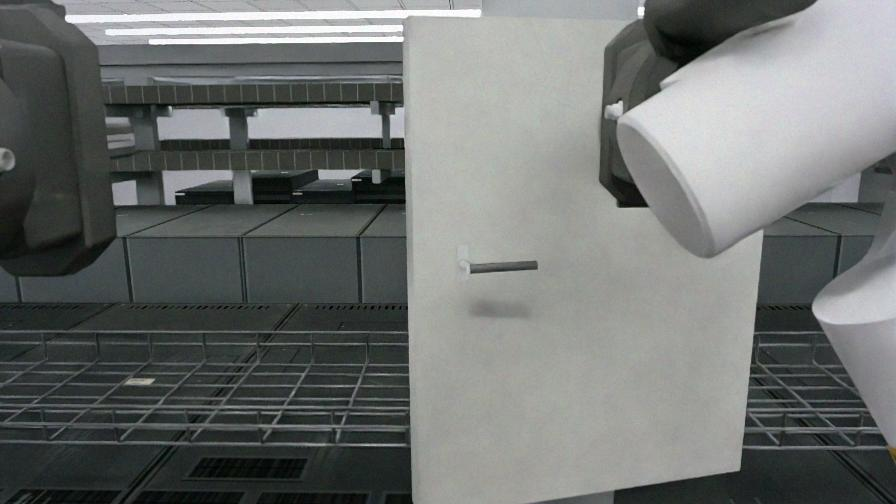

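Request:
move --target '{"side":"right","x":0.355,"y":-0.12,"z":1.54,"quat_wxyz":[0.707,0,-0.707,0]}' --min_time_s 1 --cameras '[]'

Request:
move --target '{"side":"right","x":0.37,"y":-0.112,"z":1.54,"quat_wxyz":[0.707,0,-0.707,0]}' --min_time_s 1 --cameras '["head_camera"]'

Scene clock: 62.60 s.
Joint torques (N m): left_arm=[-15.57 5.42 3.66 0.12 -0.66 -1.73 -0.13] | right_arm=[-22.9 -6.84 -5.19 -3.23 1.33 -2.35 -0.34]
External joint torques (N m): left_arm=[0.41 -0.48 0.01 -0.31 0.17 0.09 -0.08] | right_arm=[-1.73 0.16 0.16 0.64 0.29 -0.74 -0.39]
Wrist force (N): left_arm=[-12.4 9.7 10.1] | right_arm=[-8.8 11.7 6.5]
Wrist torque (N m): left_arm=[-0.52 -1.75 0.45] | right_arm=[-1.82 -0.03 0.65]
Wrist force, peak (N): left_arm=[-12.6 10.0 10.6] | right_arm=[-7.4 12.6 8.4]
move: done
base_odometry: x=+0.119 y=+0.419 heading=-0.002
lidar_m: 0.23 0.69 0.71 2.98 1.84 1.10 0.85 1.09 1.65 1.44 0.74 0.54
base_status: not commanded
joint_positions: torso_squat_rad=+0.000 torso_shift_rad=+0.000 torso_pitch_rad=+0.000 torso_yaw_rad=+0.000 left_shoulder_pitch_rad=-1.100 left_shoulder_roll_rad=+0.500 left_shoulder_yaw_rad=+0.050 left_elbow_rad=-2.400 left_forearm_roll_rad=+0.200 left_wrist_pitch_rad=+1.900 left_hand_roll_rad=+0.400 left_gripper_m=+0.000 right_shoulder_pitch_rad=-1.295 right_shoulder_roll_rad=-0.433 right_shoulder_yaw_rad=+0.208 right_elbow_rad=-1.667 right_forearm_roll_rad=-0.022 right_wrist_pitch_rad=+1.380 right_hand_roll_rad=-0.567 right_gripper_m=+0.001 head_pan_rad=+0.000 head_tilt_rad=+0.200
joint_status: all done
wheel_motors_off: 0
motor_effort: left_wheel=-7(7) right_wheel=+7(9)
chest: x=-0.2281 y=-0.0002 z=+1.2899 quat_wxyz=(+1.000, +0.000, +0.000, +0.000)
left_hand: x=+0.1988 y=+0.1839 z=+1.5270 quat_wxyz=(+0.702, +0.002, -0.711, -0.029)
right_hand: x=+0.3548 y=-0.1203 z=+1.5399 quat_wxyz=(+0.707, +0.000, -0.707, +0.000)
right_hand_status: reached (checked arc, planned for 1.0 s): 0 mm and 0.0 deg off.

Scene clock: 63.93 s.
Joint torques (N m): left_arm=[-15.67 5.52 3.55 0.19 -0.77 -1.71 -0.18] | right_arm=[-23.72 -6.3 -5.12 -3.16 1.43 -2.38 -0.31]
External joint torques (N m): left_arm=[0.31 -0.38 -0.1 -0.25 0.06 0.11 -0.13] | right_arm=[-2.04 0.86 0.2 1.11 0.37 -0.78 -0.37]
Wrist force (N): left_arm=[-12.1 9.8 10.3] | right_arm=[-8.7 11.4 7.4]
Wrist torque (N m): left_arm=[-0.53 -1.72 0.45] | right_arm=[-1.91 -0.02 0.65]
Wrist force, peak (N): left_arm=[-12.6 10.4 10.2] | right_arm=[-7.4 13.2 8.5]
move: done
base_odometry: x=+0.119 y=+0.419 heading=-0.002
lidar_m: 0.23 0.69 0.71 2.98 1.84 1.09 0.86 1.09 1.65 1.44 0.75 0.54
base_status: not commanded
joint_positions: torso_squat_rad=+0.000 torso_shift_rad=+0.000 torso_pitch_rad=+0.000 torso_yaw_rad=+0.000 left_shoulder_pitch_rad=-1.100 left_shoulder_roll_rad=+0.500 left_shoulder_yaw_rad=+0.050 left_elbow_rad=-2.400 left_forearm_roll_rad=+0.200 left_wrist_pitch_rad=+1.900 left_hand_roll_rad=+0.400 left_gripper_m=+0.000 right_shoulder_pitch_rad=-1.325 right_shoulder_roll_rad=-0.413 right_shoulder_yaw_rad=+0.222 right_elbow_rad=-1.578 right_forearm_roll_rad=-0.007 right_wrist_pitch_rad=+1.324 right_hand_roll_rad=-0.578 right_gripper_m=+0.001 head_pan_rad=+0.000 head_tilt_rad=+0.200
joint_status: all done
wheel_motors_off: 0
motor_effort: left_wheel=-7(7) right_wheel=+7(9)
chest: x=-0.2281 y=-0.0002 z=+1.2899 quat_wxyz=(+1.000, +0.000, +0.000, +0.000)
left_hand: x=+0.1988 y=+0.1839 z=+1.5270 quat_wxyz=(+0.702, +0.002, -0.711, -0.029)
right_hand: x=+0.3699 y=-0.1122 z=+1.5400 quat_wxyz=(+0.707, +0.000, -0.707, +0.000)
right_hand_status: reached (checked arc, planned for 1.0 s): 0 mm and 0.0 deg off.
Images, in order (width x height): head_camera 896x504.

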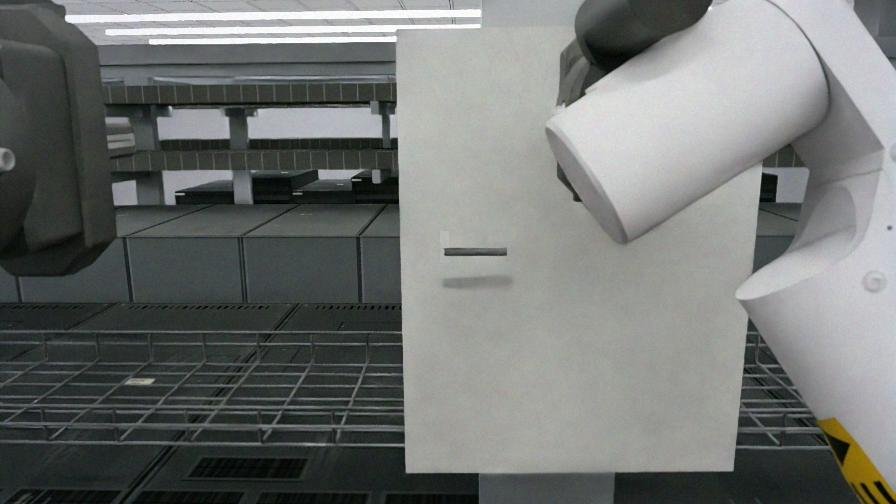

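Request:
move --target '{"side":"right","x":0.385,"y":-0.107,"z":1.54,"quat_wxyz":[0.707,0,-0.707,0]}' --min_time_s 1 --cameras '[]'

Request:
move --target '{"side":"right","x":0.393,"y":-0.106,"z":1.54,"quat_wxyz":[0.707,0,-0.707,0]}' --min_time_s 1 --cameras '["head_camera"]'

Scene clock: 68.33 s.
Joint torques (N m): left_arm=[-15.42 5.63 3.43 0.27 -0.7 -1.77 -0.13] | right_arm=[-23.03 -9.75 -6.08 6.27 1.81 -9.37 -0.02]
External joint torques (N m): left_arm=[0.55 -0.26 -0.23 -0.22 0.13 0.05 -0.07] | right_arm=[-0.89 -2.4 -0.83 10.88 0.75 -7.77 -0.07]
Wrist force (N): left_arm=[-12.5 10.0 10.1] | right_arm=[-34.0 0.4 93.1]
Wrist torque (N m): left_arm=[-0.53 -1.76 0.45] | right_arm=[-2.90 0.16 0.38]
Wrist force, peak (N): left_arm=[-12.7 10.1 10.3] | right_arm=[-36.7 1.1 102.7]
move: done
base_odometry: x=+0.119 y=+0.419 heading=-0.002
lidar_m: 0.23 0.69 0.71 2.98 1.84 1.10 0.85 1.09 1.65 1.44 0.74 0.55
base_status: not commanded
joint_positions: torso_squat_rad=+0.001 torso_shift_rad=-0.002 torso_pitch_rad=-0.004 torso_yaw_rad=-0.001 left_shoulder_pitch_rad=-1.100 left_shoulder_roll_rad=+0.500 left_shoulder_yaw_rad=+0.050 left_elbow_rad=-2.400 left_forearm_roll_rad=+0.200 left_wrist_pitch_rad=+1.900 left_hand_roll_rad=+0.400 left_gripper_m=+0.000 right_shoulder_pitch_rad=-1.354 right_shoulder_roll_rad=-0.398 right_shoulder_yaw_rad=+0.230 right_elbow_rad=-1.491 right_forearm_roll_rad=+0.002 right_wrist_pitch_rad=+1.268 right_hand_roll_rad=-0.584 right_gripper_m=+0.001 head_pan_rad=+0.000 head_tilt_rad=+0.200
joint_status: all done
wheel_motors_off: 0
motor_effort: left_wheel=-1(7) right_wheel=+39(39)
chest: x=-0.2305 y=-0.0005 z=+1.2899 quat_wxyz=(+1.000, +0.000, -0.002, +0.000)
left_hand: x=+0.1956 y=+0.1833 z=+1.5286 quat_wxyz=(+0.701, +0.002, -0.712, -0.029)
right_hand: x=+0.3809 y=-0.1072 z=+1.5424 quat_wxyz=(+0.706, +0.000, -0.709, +0.000)
right_hand_status: reached (checked arc, planned for 1.0 s): 5 mm and 0.2 deg off.

Scene clock: 69.67 s.
Joint torques (N m): left_arm=[-15.33 5.32 3.31 0.19 -0.71 -1.64 -0.19] | right_arm=[-23.42 -13.38 -8.27 14.75 2.96 -16.57 0.23]
External joint torques (N m): left_arm=[0.63 -0.57 -0.34 -0.34 0.13 0.18 -0.13] | right_arm=[-0.96 -5.87 -3.11 19.62 1.91 -14.98 0.18]
Wrist force (N): left_arm=[-12.6 9.6 10.2] | right_arm=[-61.0 -7.3 177.7]
Wrist torque (N m): left_arm=[-0.50 -1.75 0.45] | right_arm=[-3.90 0.47 0.13]
Wrist force, peak (N): left_arm=[-12.7 10.0 10.5] | right_arm=[-60.9 -7.5 179.5]
move: done
base_odometry: x=+0.119 y=+0.419 heading=-0.003
lidar_m: 0.23 0.70 0.72 2.98 1.84 1.09 0.85 1.09 1.65 1.44 0.74 0.56
base_status: not commanded
joint_positions: torso_squat_rad=+0.001 torso_shift_rad=-0.004 torso_pitch_rad=-0.007 torso_yaw_rad=-0.001 left_shoulder_pitch_rad=-1.100 left_shoulder_roll_rad=+0.500 left_shoulder_yaw_rad=+0.050 left_elbow_rad=-2.400 left_forearm_roll_rad=+0.200 left_wrist_pitch_rad=+1.900 left_hand_roll_rad=+0.400 left_gripper_m=+0.000 right_shoulder_pitch_rad=-1.371 right_shoulder_roll_rad=-0.389 right_shoulder_yaw_rad=+0.234 right_elbow_rad=-1.428 right_forearm_roll_rad=+0.004 right_wrist_pitch_rad=+1.225 right_hand_roll_rad=-0.586 right_gripper_m=+0.000 head_pan_rad=+0.000 head_tilt_rad=+0.200
joint_status: all done
wheel_motors_off: 0
on_its_own: right_wheel is at rest, and its effort (+62) is outside its rest range (-51 to +51)
motor_effort: left_wheel=+5(6) right_wheel=+62(62)
chest: x=-0.2328 y=-0.0007 z=+1.2899 quat_wxyz=(+1.000, +0.001, -0.004, -0.001)
left_hand: x=+0.1926 y=+0.1827 z=+1.5301 quat_wxyz=(+0.700, +0.002, -0.714, -0.030)
right_hand: x=+0.3886 y=-0.1053 z=+1.5424 quat_wxyz=(+0.706, +0.001, -0.708, +0.001)
right_hand_status: reached (checked arc, planned for 1.0 s): 5 mm and 0.2 deg off.
Images, in order (width x height): head_camera 896x504.

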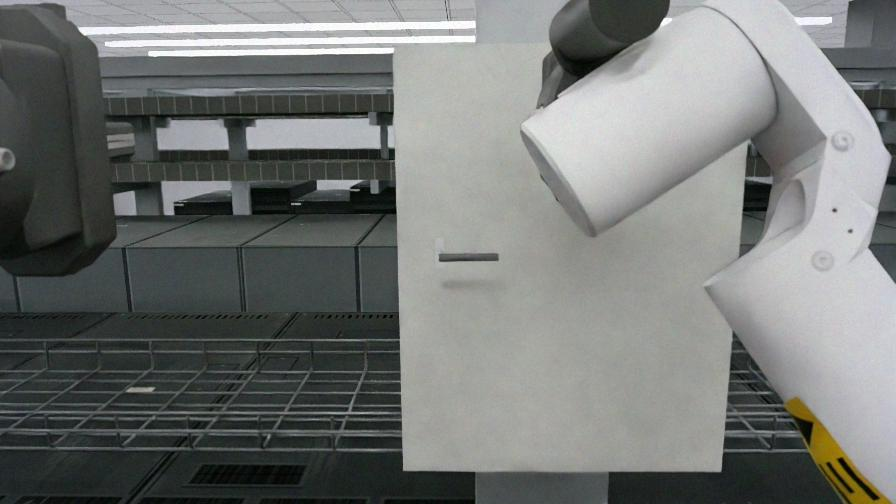

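Request:
move --target '{"side":"right","x":0.388,"y":-0.106,"z":1.54,"quat_wxyz":[0.707,0,-0.707,0]}' --cameras '[]'

Request:
move --target '{"side":"left","x":0.27,"y":0.05,"z":1.47,"quat_wxyz":[0.683,-0.183,-0.683,-0.183]}' --cameras '[]'

Request:
move --target '{"side":"left","x":0.33,"y":-0.003,"z":1.458,"quat_wxyz":[0.683,-0.183,-0.683,-0.183]}' --cameras '["head_camera","left_wrist_camera"]'

Scene clock: 74.90 s.
Joint torques (N m): left_arm=[-15.37 5.33 3.23 0.29 -0.66 -1.68 -0.1] | right_arm=[-17.95 -9.48 -5.71 14.33 0.15 -12.28 0.31]
External joint torques (N m): left_arm=[0.59 -0.56 -0.42 -0.24 0.18 0.14 -0.05] | right_arm=[4.45 -2.02 -0.53 19.18 -0.91 -10.72 0.26]
Wrist force (N): left_arm=[-12.1 9.8 10.5] | right_arm=[-40.8 -8.0 151.5]
Wrist torque (N m): left_arm=[-0.51 -1.70 0.45] | right_arm=[-3.61 0.18 0.27]
Wrist force, peak (N): left_arm=[-12.5 10.2 10.6] | right_arm=[-60.9 -7.3 178.6]
move: done
base_odometry: x=+0.119 y=+0.419 heading=-0.003
lidar_m: 0.23 0.69 0.71 2.97 1.85 1.09 0.84 1.09 1.65 1.44 0.74 0.56
base_status: not commanded
joint_positions: torso_squat_rad=+0.001 torso_shift_rad=-0.003 torso_pitch_rad=-0.007 torso_yaw_rad=-0.001 left_shoulder_pitch_rad=-1.100 left_shoulder_roll_rad=+0.500 left_shoulder_yaw_rad=+0.050 left_elbow_rad=-2.400 left_forearm_roll_rad=+0.200 left_wrist_pitch_rad=+1.900 left_hand_roll_rad=+0.400 left_gripper_m=+0.000 right_shoulder_pitch_rad=-1.366 right_shoulder_roll_rad=-0.389 right_shoulder_yaw_rad=+0.235 right_elbow_rad=-1.440 right_forearm_roll_rad=+0.005 right_wrist_pitch_rad=+1.234 right_hand_roll_rad=-0.587 right_gripper_m=+0.000 head_pan_rad=+0.000 head_tilt_rad=+0.200
joint_status: all done
wheel_motors_off: 0
on_its_own: right_wheel is at rest, and its effort (+61) is outside its rest range (-51 to +51)
motor_effort: left_wheel=+5(6) right_wheel=+61(62)
chest: x=-0.2325 y=-0.0008 z=+1.2899 quat_wxyz=(+1.000, +0.001, -0.003, -0.001)
left_hand: x=+0.1930 y=+0.1826 z=+1.5299 quat_wxyz=(+0.700, +0.002, -0.713, -0.030)
right_hand: x=+0.3871 y=-0.1050 z=+1.5415 quat_wxyz=(+0.706, +0.001, -0.708, +0.001)
right_hand_status: reached (checked arc, planned for 0.1 s): 2 mm and 0.2 deg off.

Scene clock: 75.97 s.
Joint torques (N m): left_arm=[-18.17 4.32 3.48 -4.43 -0.44 -1.56 -0.05] | right_arm=[-17.21 -9.03 -5.85 14.81 0.42 -12.36 0.32]
External joint torques (N m): left_arm=[0.43 -0.02 -0.29 -0.24 -0.06 0.42 0] | right_arm=[5.2 -1.57 -0.66 19.63 -0.64 -10.77 0.26]
Wrist force (N): left_arm=[-12.3 10.0 9.9] | right_arm=[-41.6 -6.8 152.3]
Wrist torque (N m): left_arm=[-0.53 -1.79 0.43] | right_arm=[-3.62 0.15 0.31]
Wrist force, peak (N): left_arm=[-13.4 10.4 10.2] | right_arm=[-42.6 -6.1 156.9]
move: done
base_odometry: x=+0.119 y=+0.419 heading=-0.003
lidar_m: 0.23 0.69 0.71 2.98 1.85 1.09 0.85 1.09 1.65 1.44 0.74 0.56
base_status: not commanded
joint_positions: torso_squat_rad=+0.001 torso_shift_rad=-0.003 torso_pitch_rad=-0.007 torso_yaw_rad=-0.001 left_shoulder_pitch_rad=-0.930 left_shoulder_roll_rad=+0.252 left_shoulder_yaw_rad=+0.002 left_elbow_rad=-2.082 left_forearm_roll_rad=+0.440 left_wrist_pitch_rad=+1.312 left_hand_roll_rad=+0.200 left_gripper_m=+0.000 right_shoulder_pitch_rad=-1.366 right_shoulder_roll_rad=-0.389 right_shoulder_yaw_rad=+0.235 right_elbow_rad=-1.441 right_forearm_roll_rad=+0.004 right_wrist_pitch_rad=+1.234 right_hand_roll_rad=-0.587 right_gripper_m=+0.000 head_pan_rad=+0.000 head_tilt_rad=+0.200
joint_status: all done
wheel_motors_off: 0
on_its_own: right_wheel is at rest, and its effort (+60) is outside its rest range (-51 to +51)
motor_effort: left_wheel=+5(5) right_wheel=+60(62)
chest: x=-0.2325 y=-0.0008 z=+1.2899 quat_wxyz=(+1.000, +0.001, -0.003, -0.001)
left_hand: x=+0.2694 y=+0.0502 z=+1.4699 quat_wxyz=(+0.683, -0.183, -0.683, -0.183)
left_hand_status: reached (checked arc, planned for 0.7 s): 1 mm and 0.0 deg off.
right_hand: x=+0.3870 y=-0.1049 z=+1.5416 quat_wxyz=(+0.706, +0.001, -0.708, +0.001)

Scene clock: 77.13 s.
Joint torques (N m): left_arm=[-21.27 3.8 3.75 -6.1 -0.2 -1.65 -0.48] | right_arm=[-17.06 -9.42 -5.51 14.84 0.47 -12.34 0.24]
External joint torques (N m): left_arm=[-0.41 -0.27 -0.2 0.23 0.07 0.33 -0.43] | right_arm=[5.34 -1.96 -0.33 19.66 -0.59 -10.75 0.19]
Wrist force (N): left_arm=[-12.2 10.2 10.3] | right_arm=[-41.8 -7.8 153.5]
Wrist torque (N m): left_arm=[-0.56 -1.77 0.45] | right_arm=[-3.68 0.13 0.28]
Wrist force, peak (N): left_arm=[-12.9 10.9 10.9] | right_arm=[-43.0 -7.0 160.7]
move: done
base_odometry: x=+0.119 y=+0.419 heading=-0.003
lidar_m: 0.23 0.69 0.71 2.98 1.84 1.09 0.85 1.09 1.65 1.44 0.74 0.55
base_status: not commanded
joint_positions: torso_squat_rad=+0.001 torso_shift_rad=-0.003 torso_pitch_rad=-0.007 torso_yaw_rad=-0.001 left_shoulder_pitch_rad=-1.028 left_shoulder_roll_rad=+0.156 left_shoulder_yaw_rad=-0.073 left_elbow_rad=-1.754 left_forearm_roll_rad=+0.336 left_wrist_pitch_rad=+1.083 left_hand_roll_rad=+0.160 left_gripper_m=+0.000 right_shoulder_pitch_rad=-1.366 right_shoulder_roll_rad=-0.389 right_shoulder_yaw_rad=+0.234 right_elbow_rad=-1.441 right_forearm_roll_rad=+0.004 right_wrist_pitch_rad=+1.234 right_hand_roll_rad=-0.587 right_gripper_m=+0.000 head_pan_rad=+0.000 head_tilt_rad=+0.200
joint_status: all done
wheel_motors_off: 0
on_its_own: right_wheel is at rest, and its effort (+59) is outside its rest range (-51 to +51)
motor_effort: left_wheel=+5(5) right_wheel=+59(62)
chest: x=-0.2325 y=-0.0008 z=+1.2899 quat_wxyz=(+1.000, +0.001, -0.003, -0.001)
left_hand: x=+0.3297 y=-0.0029 z=+1.4580 quat_wxyz=(+0.683, -0.183, -0.683, -0.183)
left_hand_status: reached (checked arc, planned for 0.7 s): 0 mm and 0.0 deg off.
right_hand: x=+0.3870 y=-0.1049 z=+1.5416 quat_wxyz=(+0.706, +0.001, -0.708, +0.001)
Images, in order (width x height): head_camera 896x504, left_wrist_camera 644x364.

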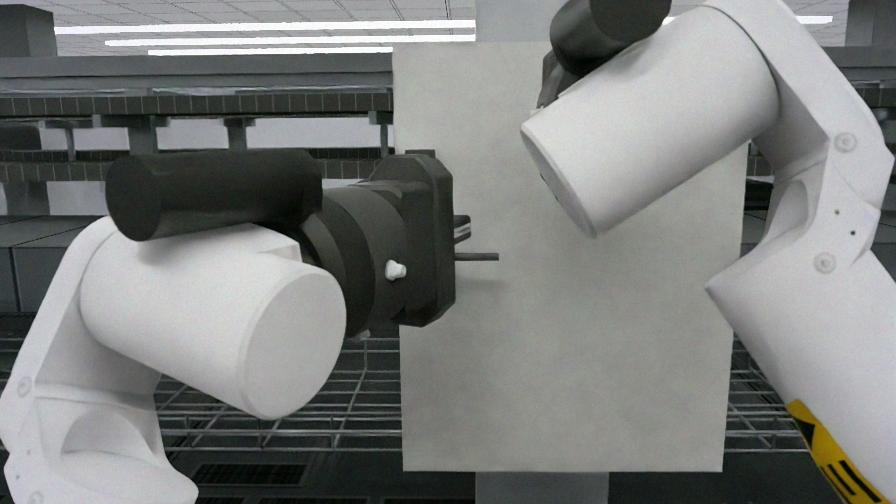

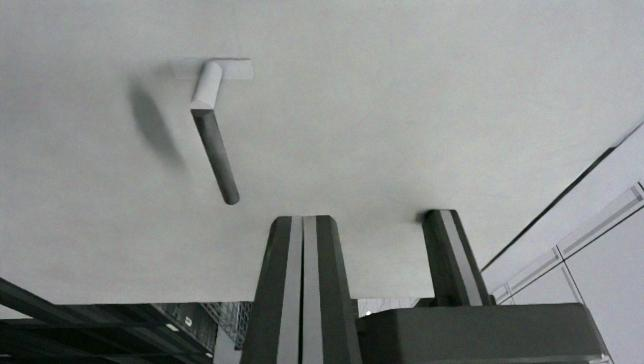

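Request:
move --target '{"side":"right","x":0.386,"y":-0.106,"z":1.54,"quat_wxyz":[0.707,0,-0.707,0]}' --cameras '[]'

Request:
move --target '{"side":"left","x":0.383,"y":-0.026,"z":1.453,"quat_wxyz":[0.683,-0.183,-0.683,-0.183]}' --min_time_s 1.2 --cameras '["left_wrist_camera"]'

Scene clock: 80.13 s.
Joint torques (N m): left_arm=[-21.45 3.67 3.75 -6.06 -0.22 -1.77 -0.55] | right_arm=[-15.08 -8.48 -5.18 13.23 -0.42 -9.7 0.4]
External joint torques (N m): left_arm=[-0.58 -0.4 -0.19 0.28 0.05 0.21 -0.5] | right_arm=[7.25 -1.06 0.03 18.03 -1.47 -8.13 0.35]
Wrist force (N): left_arm=[-12.4 9.9 10.2] | right_arm=[-32.2 -5.0 132.2]
Wrist torque (N m): left_arm=[-0.52 -1.78 0.43] | right_arm=[-3.43 -0.02 0.39]
Wrist force, peak (N): left_arm=[-12.8 10.6 10.4] | right_arm=[-41.1 -7.3 153.7]
move: done
base_odometry: x=+0.119 y=+0.419 heading=-0.003
lidar_m: 0.23 0.69 0.71 2.97 1.84 1.10 0.85 1.09 1.65 1.44 0.74 0.55
base_status: not commanded
joint_positions: torso_squat_rad=+0.001 torso_shift_rad=-0.003 torso_pitch_rad=-0.006 torso_yaw_rad=-0.001 left_shoulder_pitch_rad=-1.028 left_shoulder_roll_rad=+0.156 left_shoulder_yaw_rad=-0.073 left_elbow_rad=-1.754 left_forearm_roll_rad=+0.336 left_wrist_pitch_rad=+1.083 left_hand_roll_rad=+0.160 left_gripper_m=+0.000 right_shoulder_pitch_rad=-1.363 right_shoulder_roll_rad=-0.391 right_shoulder_yaw_rad=+0.234 right_elbow_rad=-1.454 right_forearm_roll_rad=+0.005 right_wrist_pitch_rad=+1.243 right_hand_roll_rad=-0.587 right_gripper_m=+0.001 head_pan_rad=+0.000 head_tilt_rad=+0.200
joint_status: all done
wheel_motors_off: 0
on_its_own: right_wheel is at rest, and its effort (+57) is outside its rest range (-51 to +51)
motor_effort: left_wheel=+5(6) right_wheel=+57(61)
chest: x=-0.2320 y=-0.0007 z=+1.2899 quat_wxyz=(+1.000, +0.001, -0.003, +0.000)
left_hand: x=+0.3303 y=-0.0028 z=+1.4576 quat_wxyz=(+0.683, -0.183, -0.683, -0.183)
right_hand: x=+0.3852 y=-0.1049 z=+1.5417 quat_wxyz=(+0.706, +0.001, -0.708, +0.001)
right_hand_status: reached (checked arc, planned for 0.1 s): 2 mm and 0.2 deg off.

Scene clock: 81.67 s.
Joint torques (N m): left_arm=[-23.97 3.64 4.13 -6.99 0.04 -1.83 -0.51] | right_arm=[-15.43 -8.12 -5.33 13.42 -0.47 -9.82 0.29]
External joint torques (N m): left_arm=[-1.05 -1.51 0.32 0.79 0.17 0.17 -0.46] | right_arm=[6.9 -0.7 -0.13 18.18 -1.53 -8.24 0.23]
Wrist force (N): left_arm=[-12.5 10.3 9.9] | right_arm=[-31.7 -5.3 131.7]
Wrist torque (N m): left_arm=[-0.58 -1.76 0.44] | right_arm=[-3.43 -0.02 0.38]
Wrist force, peak (N): left_arm=[-13.6 10.1 10.2] | right_arm=[-31.3 -5.0 133.2]
move: done
base_odometry: x=+0.119 y=+0.419 heading=-0.003
lidar_m: 0.23 0.70 0.71 2.97 1.84 1.10 0.85 1.09 1.65 1.44 0.75 0.56
base_status: not commanded
joint_positions: torso_squat_rad=+0.001 torso_shift_rad=-0.003 torso_pitch_rad=-0.006 torso_yaw_rad=-0.001 left_shoulder_pitch_rad=-1.150 left_shoulder_roll_rad=+0.126 left_shoulder_yaw_rad=-0.067 left_elbow_rad=-1.427 left_forearm_roll_rad=+0.350 left_wrist_pitch_rad=+0.883 left_hand_roll_rad=+0.097 left_gripper_m=+0.000 right_shoulder_pitch_rad=-1.363 right_shoulder_roll_rad=-0.391 right_shoulder_yaw_rad=+0.234 right_elbow_rad=-1.454 right_forearm_roll_rad=+0.005 right_wrist_pitch_rad=+1.243 right_hand_roll_rad=-0.587 right_gripper_m=+0.001 head_pan_rad=+0.000 head_tilt_rad=+0.200
joint_status: all done
wheel_motors_off: 0
on_its_own: right_wheel is at rest, and its effort (+55) is outside its rest range (-51 to +51)
motor_effort: left_wheel=+5(5) right_wheel=+55(59)
chest: x=-0.2320 y=-0.0007 z=+1.2899 quat_wxyz=(+1.000, +0.001, -0.003, +0.000)
left_hand: x=+0.3828 y=-0.0258 z=+1.4530 quat_wxyz=(+0.683, -0.183, -0.683, -0.183)
left_hand_status: reached (checked arc, planned for 1.2 s): 0 mm and 0.0 deg off.
right_hand: x=+0.3852 y=-0.1049 z=+1.5418 quat_wxyz=(+0.706, +0.001, -0.708, +0.001)
Images, in order (width x height): left_wrist_camera 644x364.

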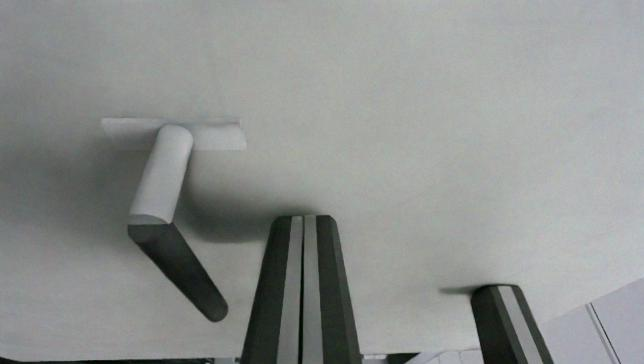

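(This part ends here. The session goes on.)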